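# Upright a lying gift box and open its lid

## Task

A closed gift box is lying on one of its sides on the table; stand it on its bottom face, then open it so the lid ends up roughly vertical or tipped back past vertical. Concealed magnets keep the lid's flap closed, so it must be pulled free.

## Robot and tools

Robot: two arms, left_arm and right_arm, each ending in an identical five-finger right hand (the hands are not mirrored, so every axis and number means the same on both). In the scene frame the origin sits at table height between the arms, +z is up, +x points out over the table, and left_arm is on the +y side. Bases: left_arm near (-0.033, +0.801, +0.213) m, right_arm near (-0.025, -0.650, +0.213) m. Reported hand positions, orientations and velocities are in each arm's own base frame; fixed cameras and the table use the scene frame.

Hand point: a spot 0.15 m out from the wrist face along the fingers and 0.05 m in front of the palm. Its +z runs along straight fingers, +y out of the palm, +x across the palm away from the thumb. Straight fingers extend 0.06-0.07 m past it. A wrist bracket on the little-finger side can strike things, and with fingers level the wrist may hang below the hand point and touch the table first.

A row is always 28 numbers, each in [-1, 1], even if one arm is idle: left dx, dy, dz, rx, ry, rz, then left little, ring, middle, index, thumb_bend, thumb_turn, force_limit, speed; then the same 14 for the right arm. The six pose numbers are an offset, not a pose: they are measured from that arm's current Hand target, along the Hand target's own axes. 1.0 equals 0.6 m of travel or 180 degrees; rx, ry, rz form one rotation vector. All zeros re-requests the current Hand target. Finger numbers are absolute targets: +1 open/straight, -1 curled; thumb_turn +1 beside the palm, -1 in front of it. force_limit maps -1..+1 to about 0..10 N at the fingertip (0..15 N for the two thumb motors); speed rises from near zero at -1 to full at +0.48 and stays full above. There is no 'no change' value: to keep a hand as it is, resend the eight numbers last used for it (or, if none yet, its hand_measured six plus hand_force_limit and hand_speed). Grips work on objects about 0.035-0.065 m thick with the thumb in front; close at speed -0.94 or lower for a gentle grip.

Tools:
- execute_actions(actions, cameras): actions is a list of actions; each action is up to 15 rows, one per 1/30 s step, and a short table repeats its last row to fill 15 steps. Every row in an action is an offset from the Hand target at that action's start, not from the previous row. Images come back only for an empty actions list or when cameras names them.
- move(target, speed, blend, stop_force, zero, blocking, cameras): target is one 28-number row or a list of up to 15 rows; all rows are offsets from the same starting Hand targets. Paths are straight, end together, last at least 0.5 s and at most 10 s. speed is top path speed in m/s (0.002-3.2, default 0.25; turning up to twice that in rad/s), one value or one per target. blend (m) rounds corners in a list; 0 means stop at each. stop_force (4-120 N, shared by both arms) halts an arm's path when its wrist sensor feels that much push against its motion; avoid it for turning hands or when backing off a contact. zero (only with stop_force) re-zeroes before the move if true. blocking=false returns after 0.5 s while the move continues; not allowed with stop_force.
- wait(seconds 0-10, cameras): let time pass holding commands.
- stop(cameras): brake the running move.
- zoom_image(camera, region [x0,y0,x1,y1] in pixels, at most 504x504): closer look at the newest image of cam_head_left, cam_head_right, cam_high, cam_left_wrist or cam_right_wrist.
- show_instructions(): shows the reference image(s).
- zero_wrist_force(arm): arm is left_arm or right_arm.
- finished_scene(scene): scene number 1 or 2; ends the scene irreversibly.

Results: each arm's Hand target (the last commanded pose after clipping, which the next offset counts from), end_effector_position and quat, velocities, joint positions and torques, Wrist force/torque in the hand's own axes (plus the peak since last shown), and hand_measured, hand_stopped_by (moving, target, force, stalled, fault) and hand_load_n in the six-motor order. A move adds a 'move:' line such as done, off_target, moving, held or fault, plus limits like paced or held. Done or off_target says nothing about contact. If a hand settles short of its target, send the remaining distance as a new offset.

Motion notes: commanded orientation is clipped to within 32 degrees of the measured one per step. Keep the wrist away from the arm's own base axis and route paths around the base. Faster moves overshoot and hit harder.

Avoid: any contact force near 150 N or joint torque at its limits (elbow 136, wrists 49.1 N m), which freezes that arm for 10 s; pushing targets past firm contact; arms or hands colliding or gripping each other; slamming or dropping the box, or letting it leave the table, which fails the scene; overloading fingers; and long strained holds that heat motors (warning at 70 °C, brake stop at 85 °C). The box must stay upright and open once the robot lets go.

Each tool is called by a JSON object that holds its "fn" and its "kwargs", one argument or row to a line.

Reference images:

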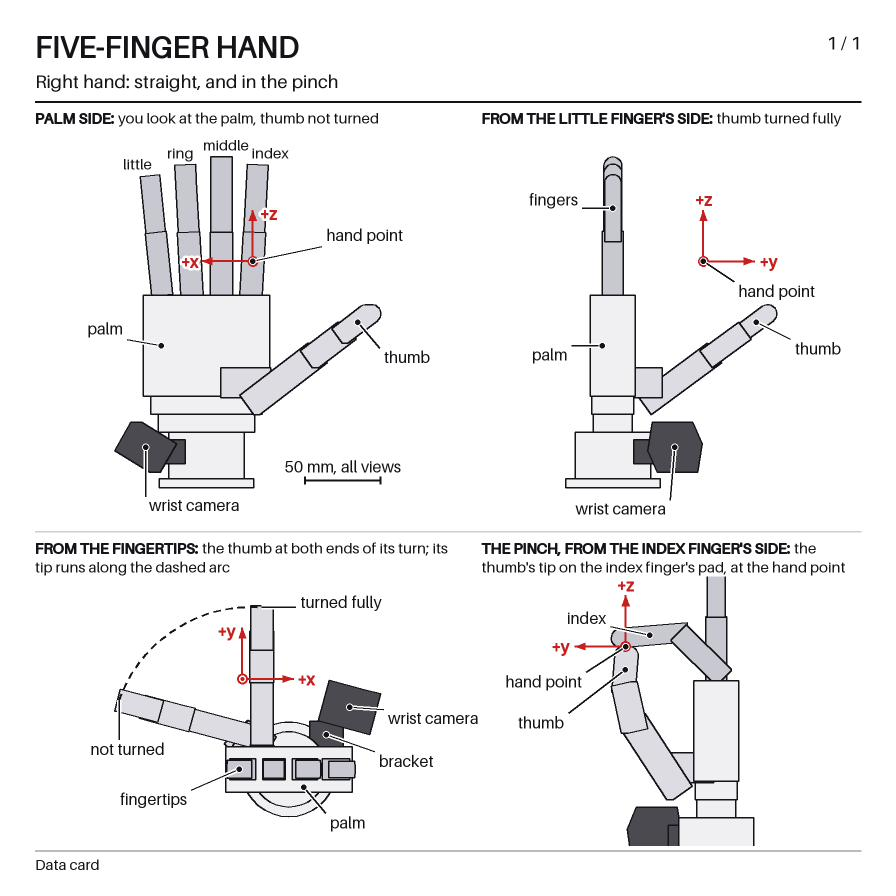

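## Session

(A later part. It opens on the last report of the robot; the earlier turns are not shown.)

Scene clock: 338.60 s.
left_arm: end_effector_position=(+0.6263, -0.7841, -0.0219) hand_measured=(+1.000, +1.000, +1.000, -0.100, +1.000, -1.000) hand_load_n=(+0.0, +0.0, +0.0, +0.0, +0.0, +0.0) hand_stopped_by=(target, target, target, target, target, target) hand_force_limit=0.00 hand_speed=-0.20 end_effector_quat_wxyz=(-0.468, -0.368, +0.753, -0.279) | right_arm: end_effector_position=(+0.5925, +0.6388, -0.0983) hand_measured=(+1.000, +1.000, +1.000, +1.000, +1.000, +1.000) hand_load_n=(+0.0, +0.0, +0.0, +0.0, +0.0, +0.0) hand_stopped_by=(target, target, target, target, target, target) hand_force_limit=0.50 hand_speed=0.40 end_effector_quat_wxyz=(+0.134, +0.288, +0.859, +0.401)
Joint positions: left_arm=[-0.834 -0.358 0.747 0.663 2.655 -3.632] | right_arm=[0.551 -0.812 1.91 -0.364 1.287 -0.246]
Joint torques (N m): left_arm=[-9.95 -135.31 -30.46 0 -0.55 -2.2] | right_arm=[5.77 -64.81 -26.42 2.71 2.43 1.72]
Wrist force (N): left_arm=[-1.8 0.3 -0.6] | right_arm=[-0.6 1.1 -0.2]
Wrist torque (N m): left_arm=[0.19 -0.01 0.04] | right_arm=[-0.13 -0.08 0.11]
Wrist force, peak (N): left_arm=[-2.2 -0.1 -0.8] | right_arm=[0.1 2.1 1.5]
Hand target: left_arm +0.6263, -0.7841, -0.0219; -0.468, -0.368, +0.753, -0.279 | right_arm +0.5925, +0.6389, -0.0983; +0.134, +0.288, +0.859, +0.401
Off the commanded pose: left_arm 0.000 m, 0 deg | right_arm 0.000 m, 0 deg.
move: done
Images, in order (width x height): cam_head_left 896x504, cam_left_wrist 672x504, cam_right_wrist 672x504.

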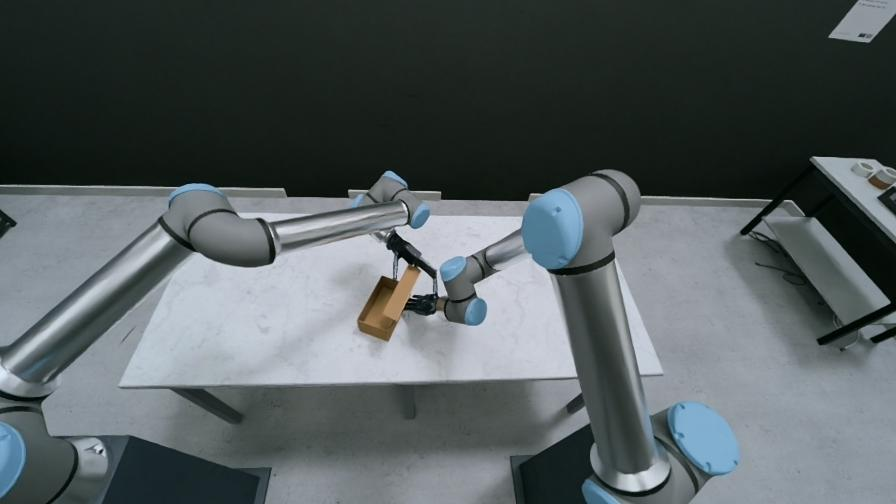

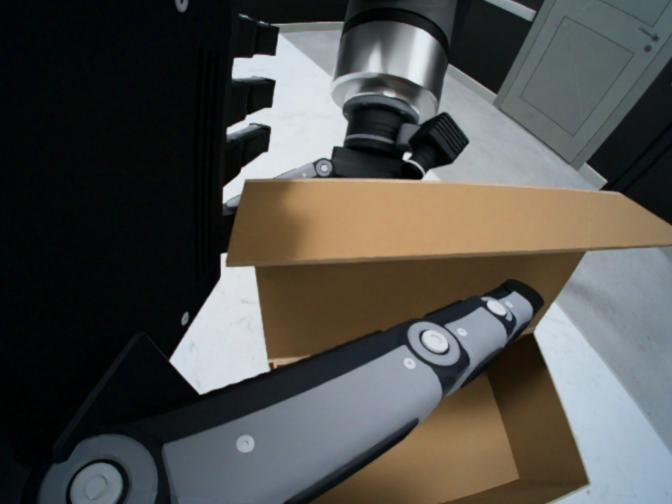

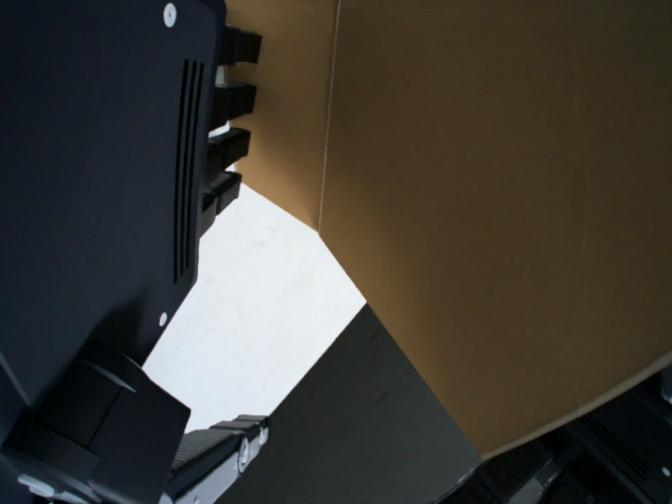

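{"fn": "move", "kwargs": {
  "target": [
    [0,0,0,0,0,0,1,1,1,-0.1,1,-1,0,-0.2,0,0,0,0,0,0,1,1,1,1,-1,1,0.5,0.4],
    [0,0,0,0,0,0,1,1,1,-0.1,1,-1,0,-0.2,0,0.037,0.0445,0,0,0,1,1,1,1,-1,1,0.5,0.4]
  ],
  "speed": 0.05,
  "cameras": ["cam_right_wrist","cam_head_left","cam_left_wrist"]
}}

{"fn": "zoom_image", "kwargs": {
  "camera": "cam_head_left",
  "region": [350, 220, 490, 360]
}}

Scene clock: 348.20 s.
left_arm: end_effector_position=(+0.6263, -0.7841, -0.0219) hand_measured=(+1.000, +1.000, +1.000, -0.100, +1.000, -1.000) hand_load_n=(+0.0, +0.0, +0.0, -0.5, +0.0, +0.0) hand_stopped_by=(target, target, target, target, target, target) hand_force_limit=0.00 hand_speed=-0.20 end_effector_quat_wxyz=(-0.468, -0.368, +0.753, -0.279) | right_arm: end_effector_position=(+0.6134, +0.6665, -0.0985) hand_measured=(+1.000, +1.000, +1.000, +1.000, -1.000, +1.000) hand_load_n=(+0.0, +0.0, +0.0, +0.0, +0.0, +0.0) hand_stopped_by=(target, target, target, target, target, target) hand_force_limit=0.50 hand_speed=0.40 end_effector_quat_wxyz=(+0.134, +0.288, +0.859, +0.401)
Joint positions: left_arm=[-0.834 -0.358 0.747 0.663 2.655 -3.632] | right_arm=[0.571 -0.783 1.836 -0.322 1.302 -0.232]
Joint torques (N m): left_arm=[-6.69 -130.41 -35.01 1.06 2.3 -1.88] | right_arm=[7.35 -67.05 -27.95 2.6 1.95 1.27]
Wrist force (N): left_arm=[-3.2 1.7 -1.0] | right_arm=[-0.8 1.0 0.0]
Wrist torque (N m): left_arm=[0.26 -0.11 0.00] | right_arm=[-0.12 -0.26 0.09]
Wrist force, peak (N): left_arm=[-3.9 1.4 -0.8] | right_arm=[-0.4 1.5 1.2]
Hand target: left_arm +0.6263, -0.7841, -0.0219; -0.468, -0.368, +0.753, -0.279 | right_arm +0.6134, +0.6666, -0.0985; +0.134, +0.288, +0.859, +0.401
Off the commanded pose: left_arm 0.000 m, 0 deg | right_arm 0.000 m, 0 deg.
move: done
Images, in order (width x height): cam_head_left 896x504, cam_left_wrist 672x504, cam_right_wrist 672x504.

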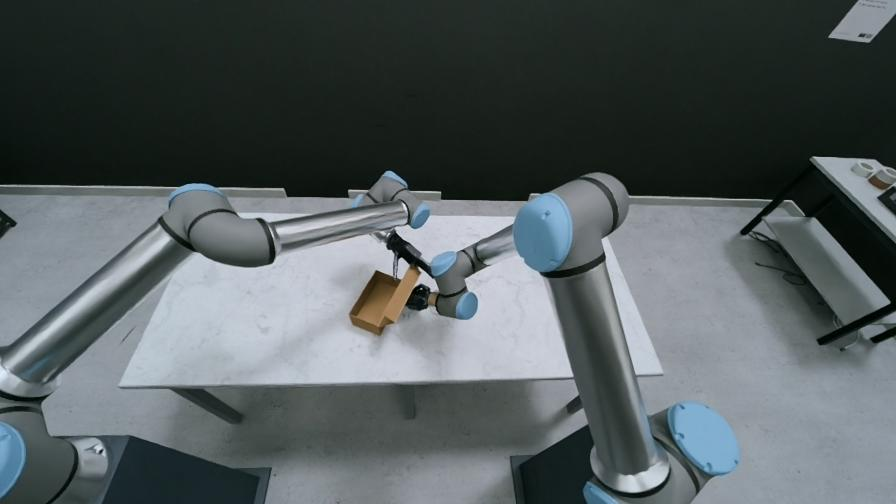

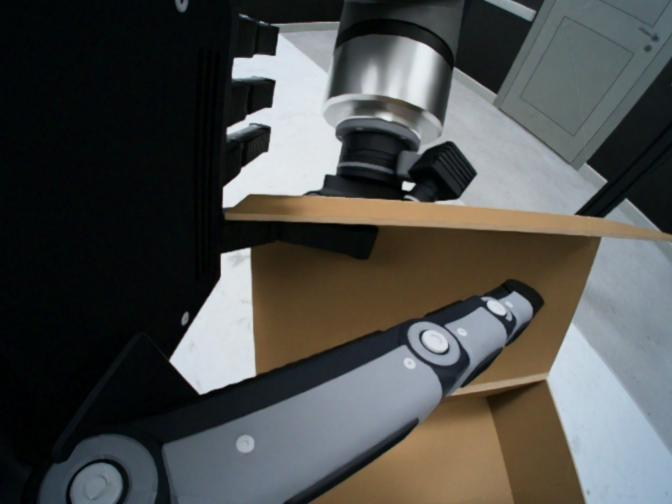

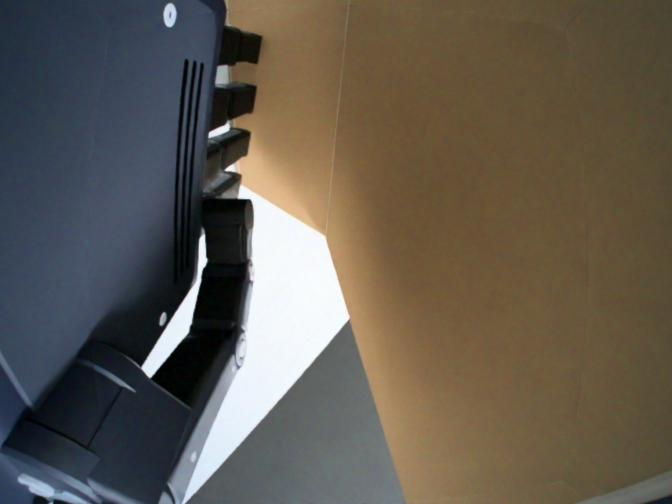

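Scaled by 3.600.

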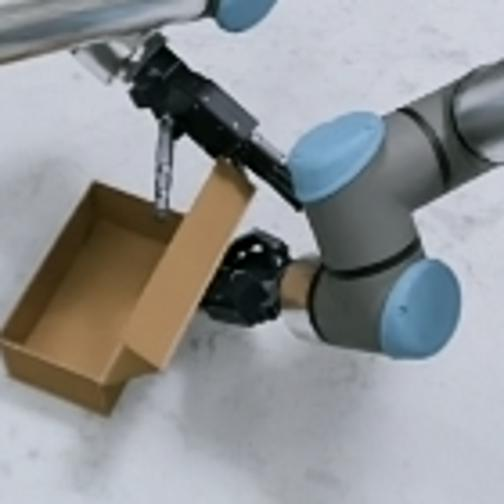

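{"fn": "move", "kwargs": {
  "target": [
    [0,-0.1,0,0,0,0,1,1,1,-0.1,1,-1,0,-0.2,0,0,0,0,0,0,1,1,1,1,-1,1,0.5,0.4],
    [0,-0.1,-0.2,0,0,0,1,1,1,-0.1,1,-1,0,-0.2,0,0,0,0,0,0,1,1,1,1,-1,1,0.5,0.4]
  ],
  "speed": [0.05,0.2],
  "blend": [0.01,0],
  "cameras": ["cam_right_wrist","cam_head_left","cam_left_wrist"]
}}

{"fn": "zoom_image", "kwargs": {
  "camera": "cam_head_left",
  "region": [350, 220, 490, 360]
}}

Scene clock: 357.07 s.
left_arm: end_effector_position=(+0.7351, -0.7266, +0.0313) hand_measured=(+1.000, +1.000, +1.000, -0.100, +1.000, -1.000) hand_load_n=(+0.0, +0.0, +0.0, +0.0, +0.0, +0.0) hand_stopped_by=(target, target, target, target, target, target) hand_force_limit=0.00 hand_speed=-0.20 end_effector_quat_wxyz=(-0.468, -0.368, +0.753, -0.280) | right_arm: end_effector_position=(+0.6134, +0.6666, -0.0985) hand_measured=(+1.000, +1.000, +1.000, +1.000, -1.000, +1.000) hand_load_n=(+0.0, +0.0, +0.0, +0.0, +0.0, +0.0) hand_stopped_by=(target, target, target, target, target, target) hand_force_limit=0.50 hand_speed=0.40 end_effector_quat_wxyz=(+0.134, +0.288, +0.859, +0.401)
Joint positions: left_arm=[-0.72 -0.172 0.306 1.127 2.702 -3.397] | right_arm=[0.571 -0.783 1.836 -0.322 1.302 -0.232]
Joint torques (N m): left_arm=[16.19 -115.05 -43.73 7.02 5.21 3.5] | right_arm=[0.31 -73.48 -24.78 -0.74 0.82 1.95]
Wrist force (N): left_arm=[0.0 0.2 -0.1] | right_arm=[-0.2 0.9 1.2]
Wrist torque (N m): left_arm=[0.01 -0.26 -0.07] | right_arm=[-0.22 -0.25 0.13]
Wrist force, peak (N): left_arm=[-4.0 1.4 -0.8] | right_arm=[-1.3 1.5 0.1]
Hand target: left_arm +0.7351, -0.7266, +0.0313; -0.468, -0.368, +0.753, -0.279 | right_arm +0.6134, +0.6666, -0.0985; +0.134, +0.288, +0.859, +0.401
Off the commanded pose: left_arm 0.000 m, 0 deg | right_arm 0.000 m, 0 deg.
move: done
Images, in order (width x height): cam_head_left 896x504, cam_left_wrist 672x504, cam_right_wrist 672x504.

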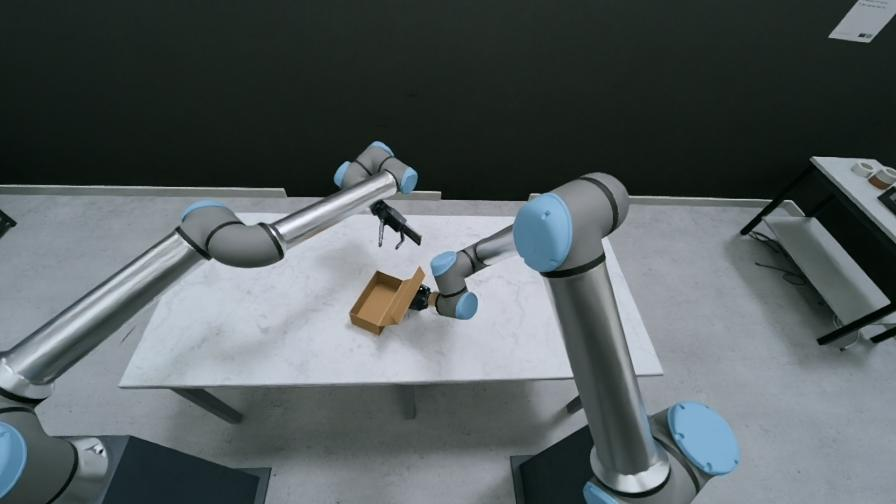

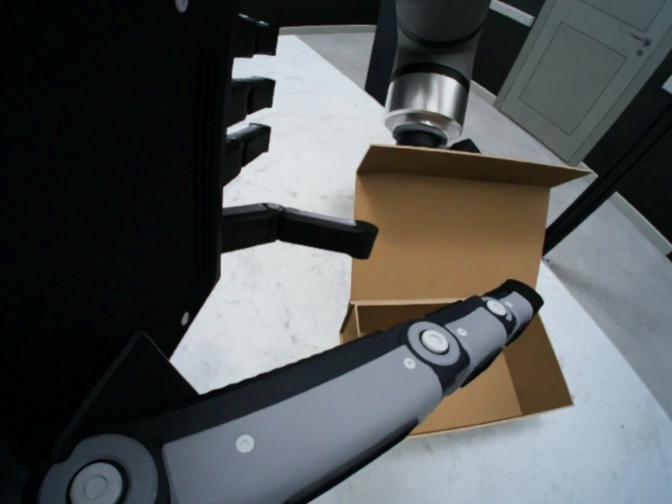

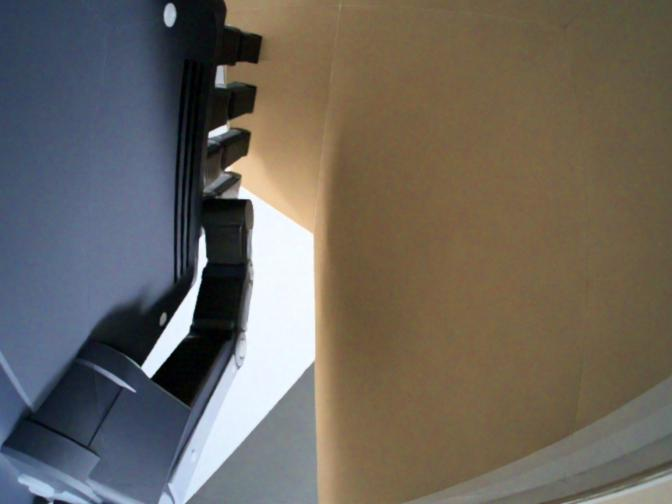

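Scaled by 3.600.

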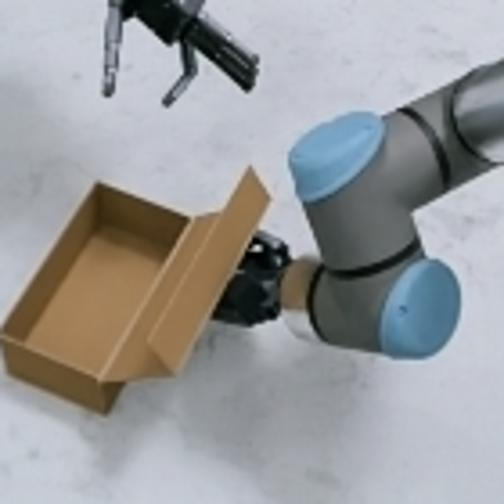

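{"fn": "move", "kwargs": {
  "target": [0,0,0,0,0,0,1,1,1,-0.1,1,-1,0,-0.2,0,-0.22,-0.263,0,0,0,1,1,1,1,-1,1,0.5,0.4],
  "speed": 0.06,
  "cameras": ["cam_right_wrist","cam_head_left","cam_left_wrist"]
}}

{"fn": "zoom_image", "kwargs": {
  "camera": "cam_head_left",
  "region": [350, 220, 490, 360]
}}

Scene clock: 365.53 s.
left_arm: end_effector_position=(+0.7351, -0.7266, +0.0313) hand_measured=(+1.000, +1.000, +1.000, -0.100, +1.000, -1.000) hand_load_n=(+0.0, +0.0, +0.0, +0.0, +0.0, +0.0) hand_stopped_by=(target, target, target, target, target, target) hand_force_limit=0.00 hand_speed=-0.20 end_effector_quat_wxyz=(-0.468, -0.368, +0.753, -0.279) | right_arm: end_effector_position=(+0.4895, +0.5025, -0.0981) hand_measured=(+1.000, +1.000, +1.000, +1.000, -1.000, +1.000) hand_load_n=(+0.0, +0.0, +0.0, +0.0, +0.0, +0.0) hand_stopped_by=(target, target, target, target, target, target) hand_force_limit=0.50 hand_speed=0.40 end_effector_quat_wxyz=(+0.134, +0.288, +0.859, +0.401)
Joint positions: left_arm=[-0.72 -0.171 0.305 1.128 2.702 -3.397] | right_arm=[0.407 -0.923 2.255 -0.564 1.181 -0.35]
Joint torques (N m): left_arm=[16.87 -115.47 -42.85 6.62 5.05 3.87] | right_arm=[-10.61 -68.48 -2.53 -0.61 -2.22 -2.33]
Wrist force (N): left_arm=[0.0 -0.1 0.0] | right_arm=[-0.4 1.5 1.3]
Wrist torque (N m): left_arm=[-0.03 -0.27 -0.08] | right_arm=[-0.22 -0.20 0.46]
Wrist force, peak (N): left_arm=[0.3 0.5 -0.6] | right_arm=[-0.2 2.3 1.4]
Hand target: left_arm +0.7351, -0.7266, +0.0313; -0.468, -0.368, +0.753, -0.279 | right_arm +0.4894, +0.5024, -0.0981; +0.134, +0.288, +0.859, +0.401
Off the commanded pose: left_arm 0.000 m, 0 deg | right_arm 0.000 m, 0 deg.
move: done
Images, in order (width x height): cam_head_left 896x504, cam_left_wrist 672x504, cam_right_wrist 672x504.

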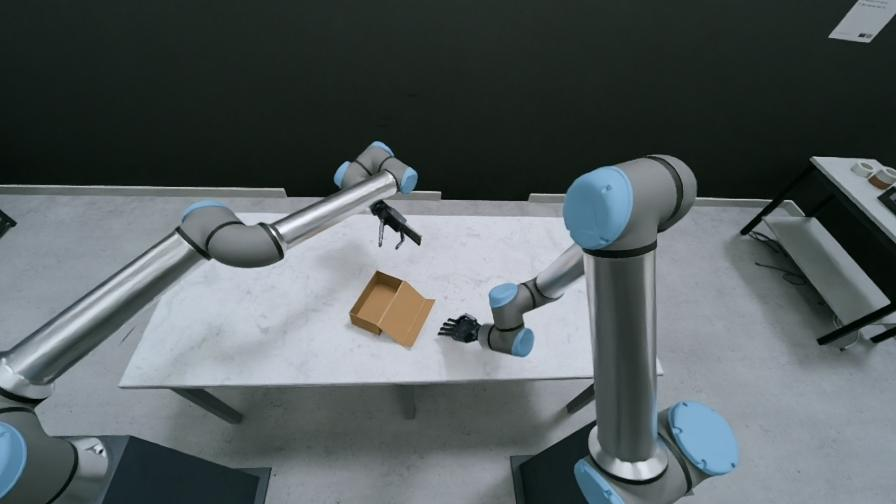

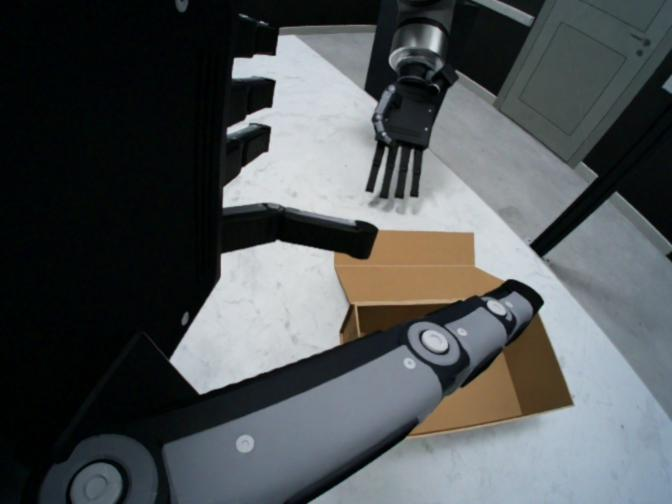

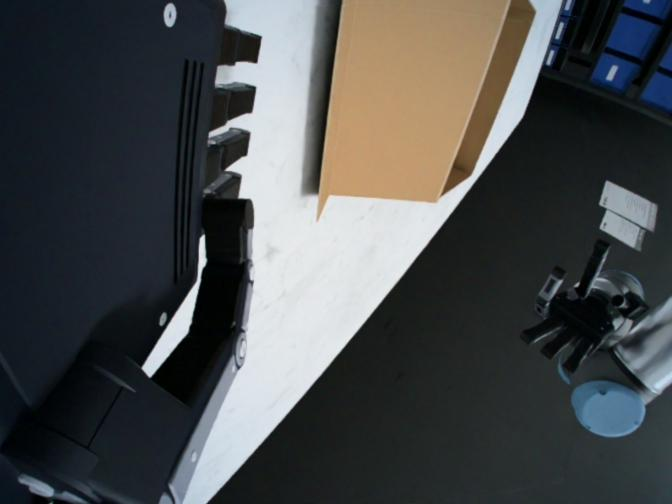

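Scaled by 3.600.

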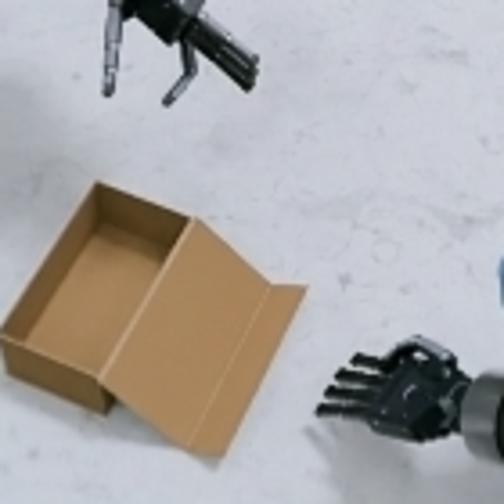

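{"fn": "finished_scene", "kwargs": {
  "scene": 2
}}

The scene is finished: the task was done.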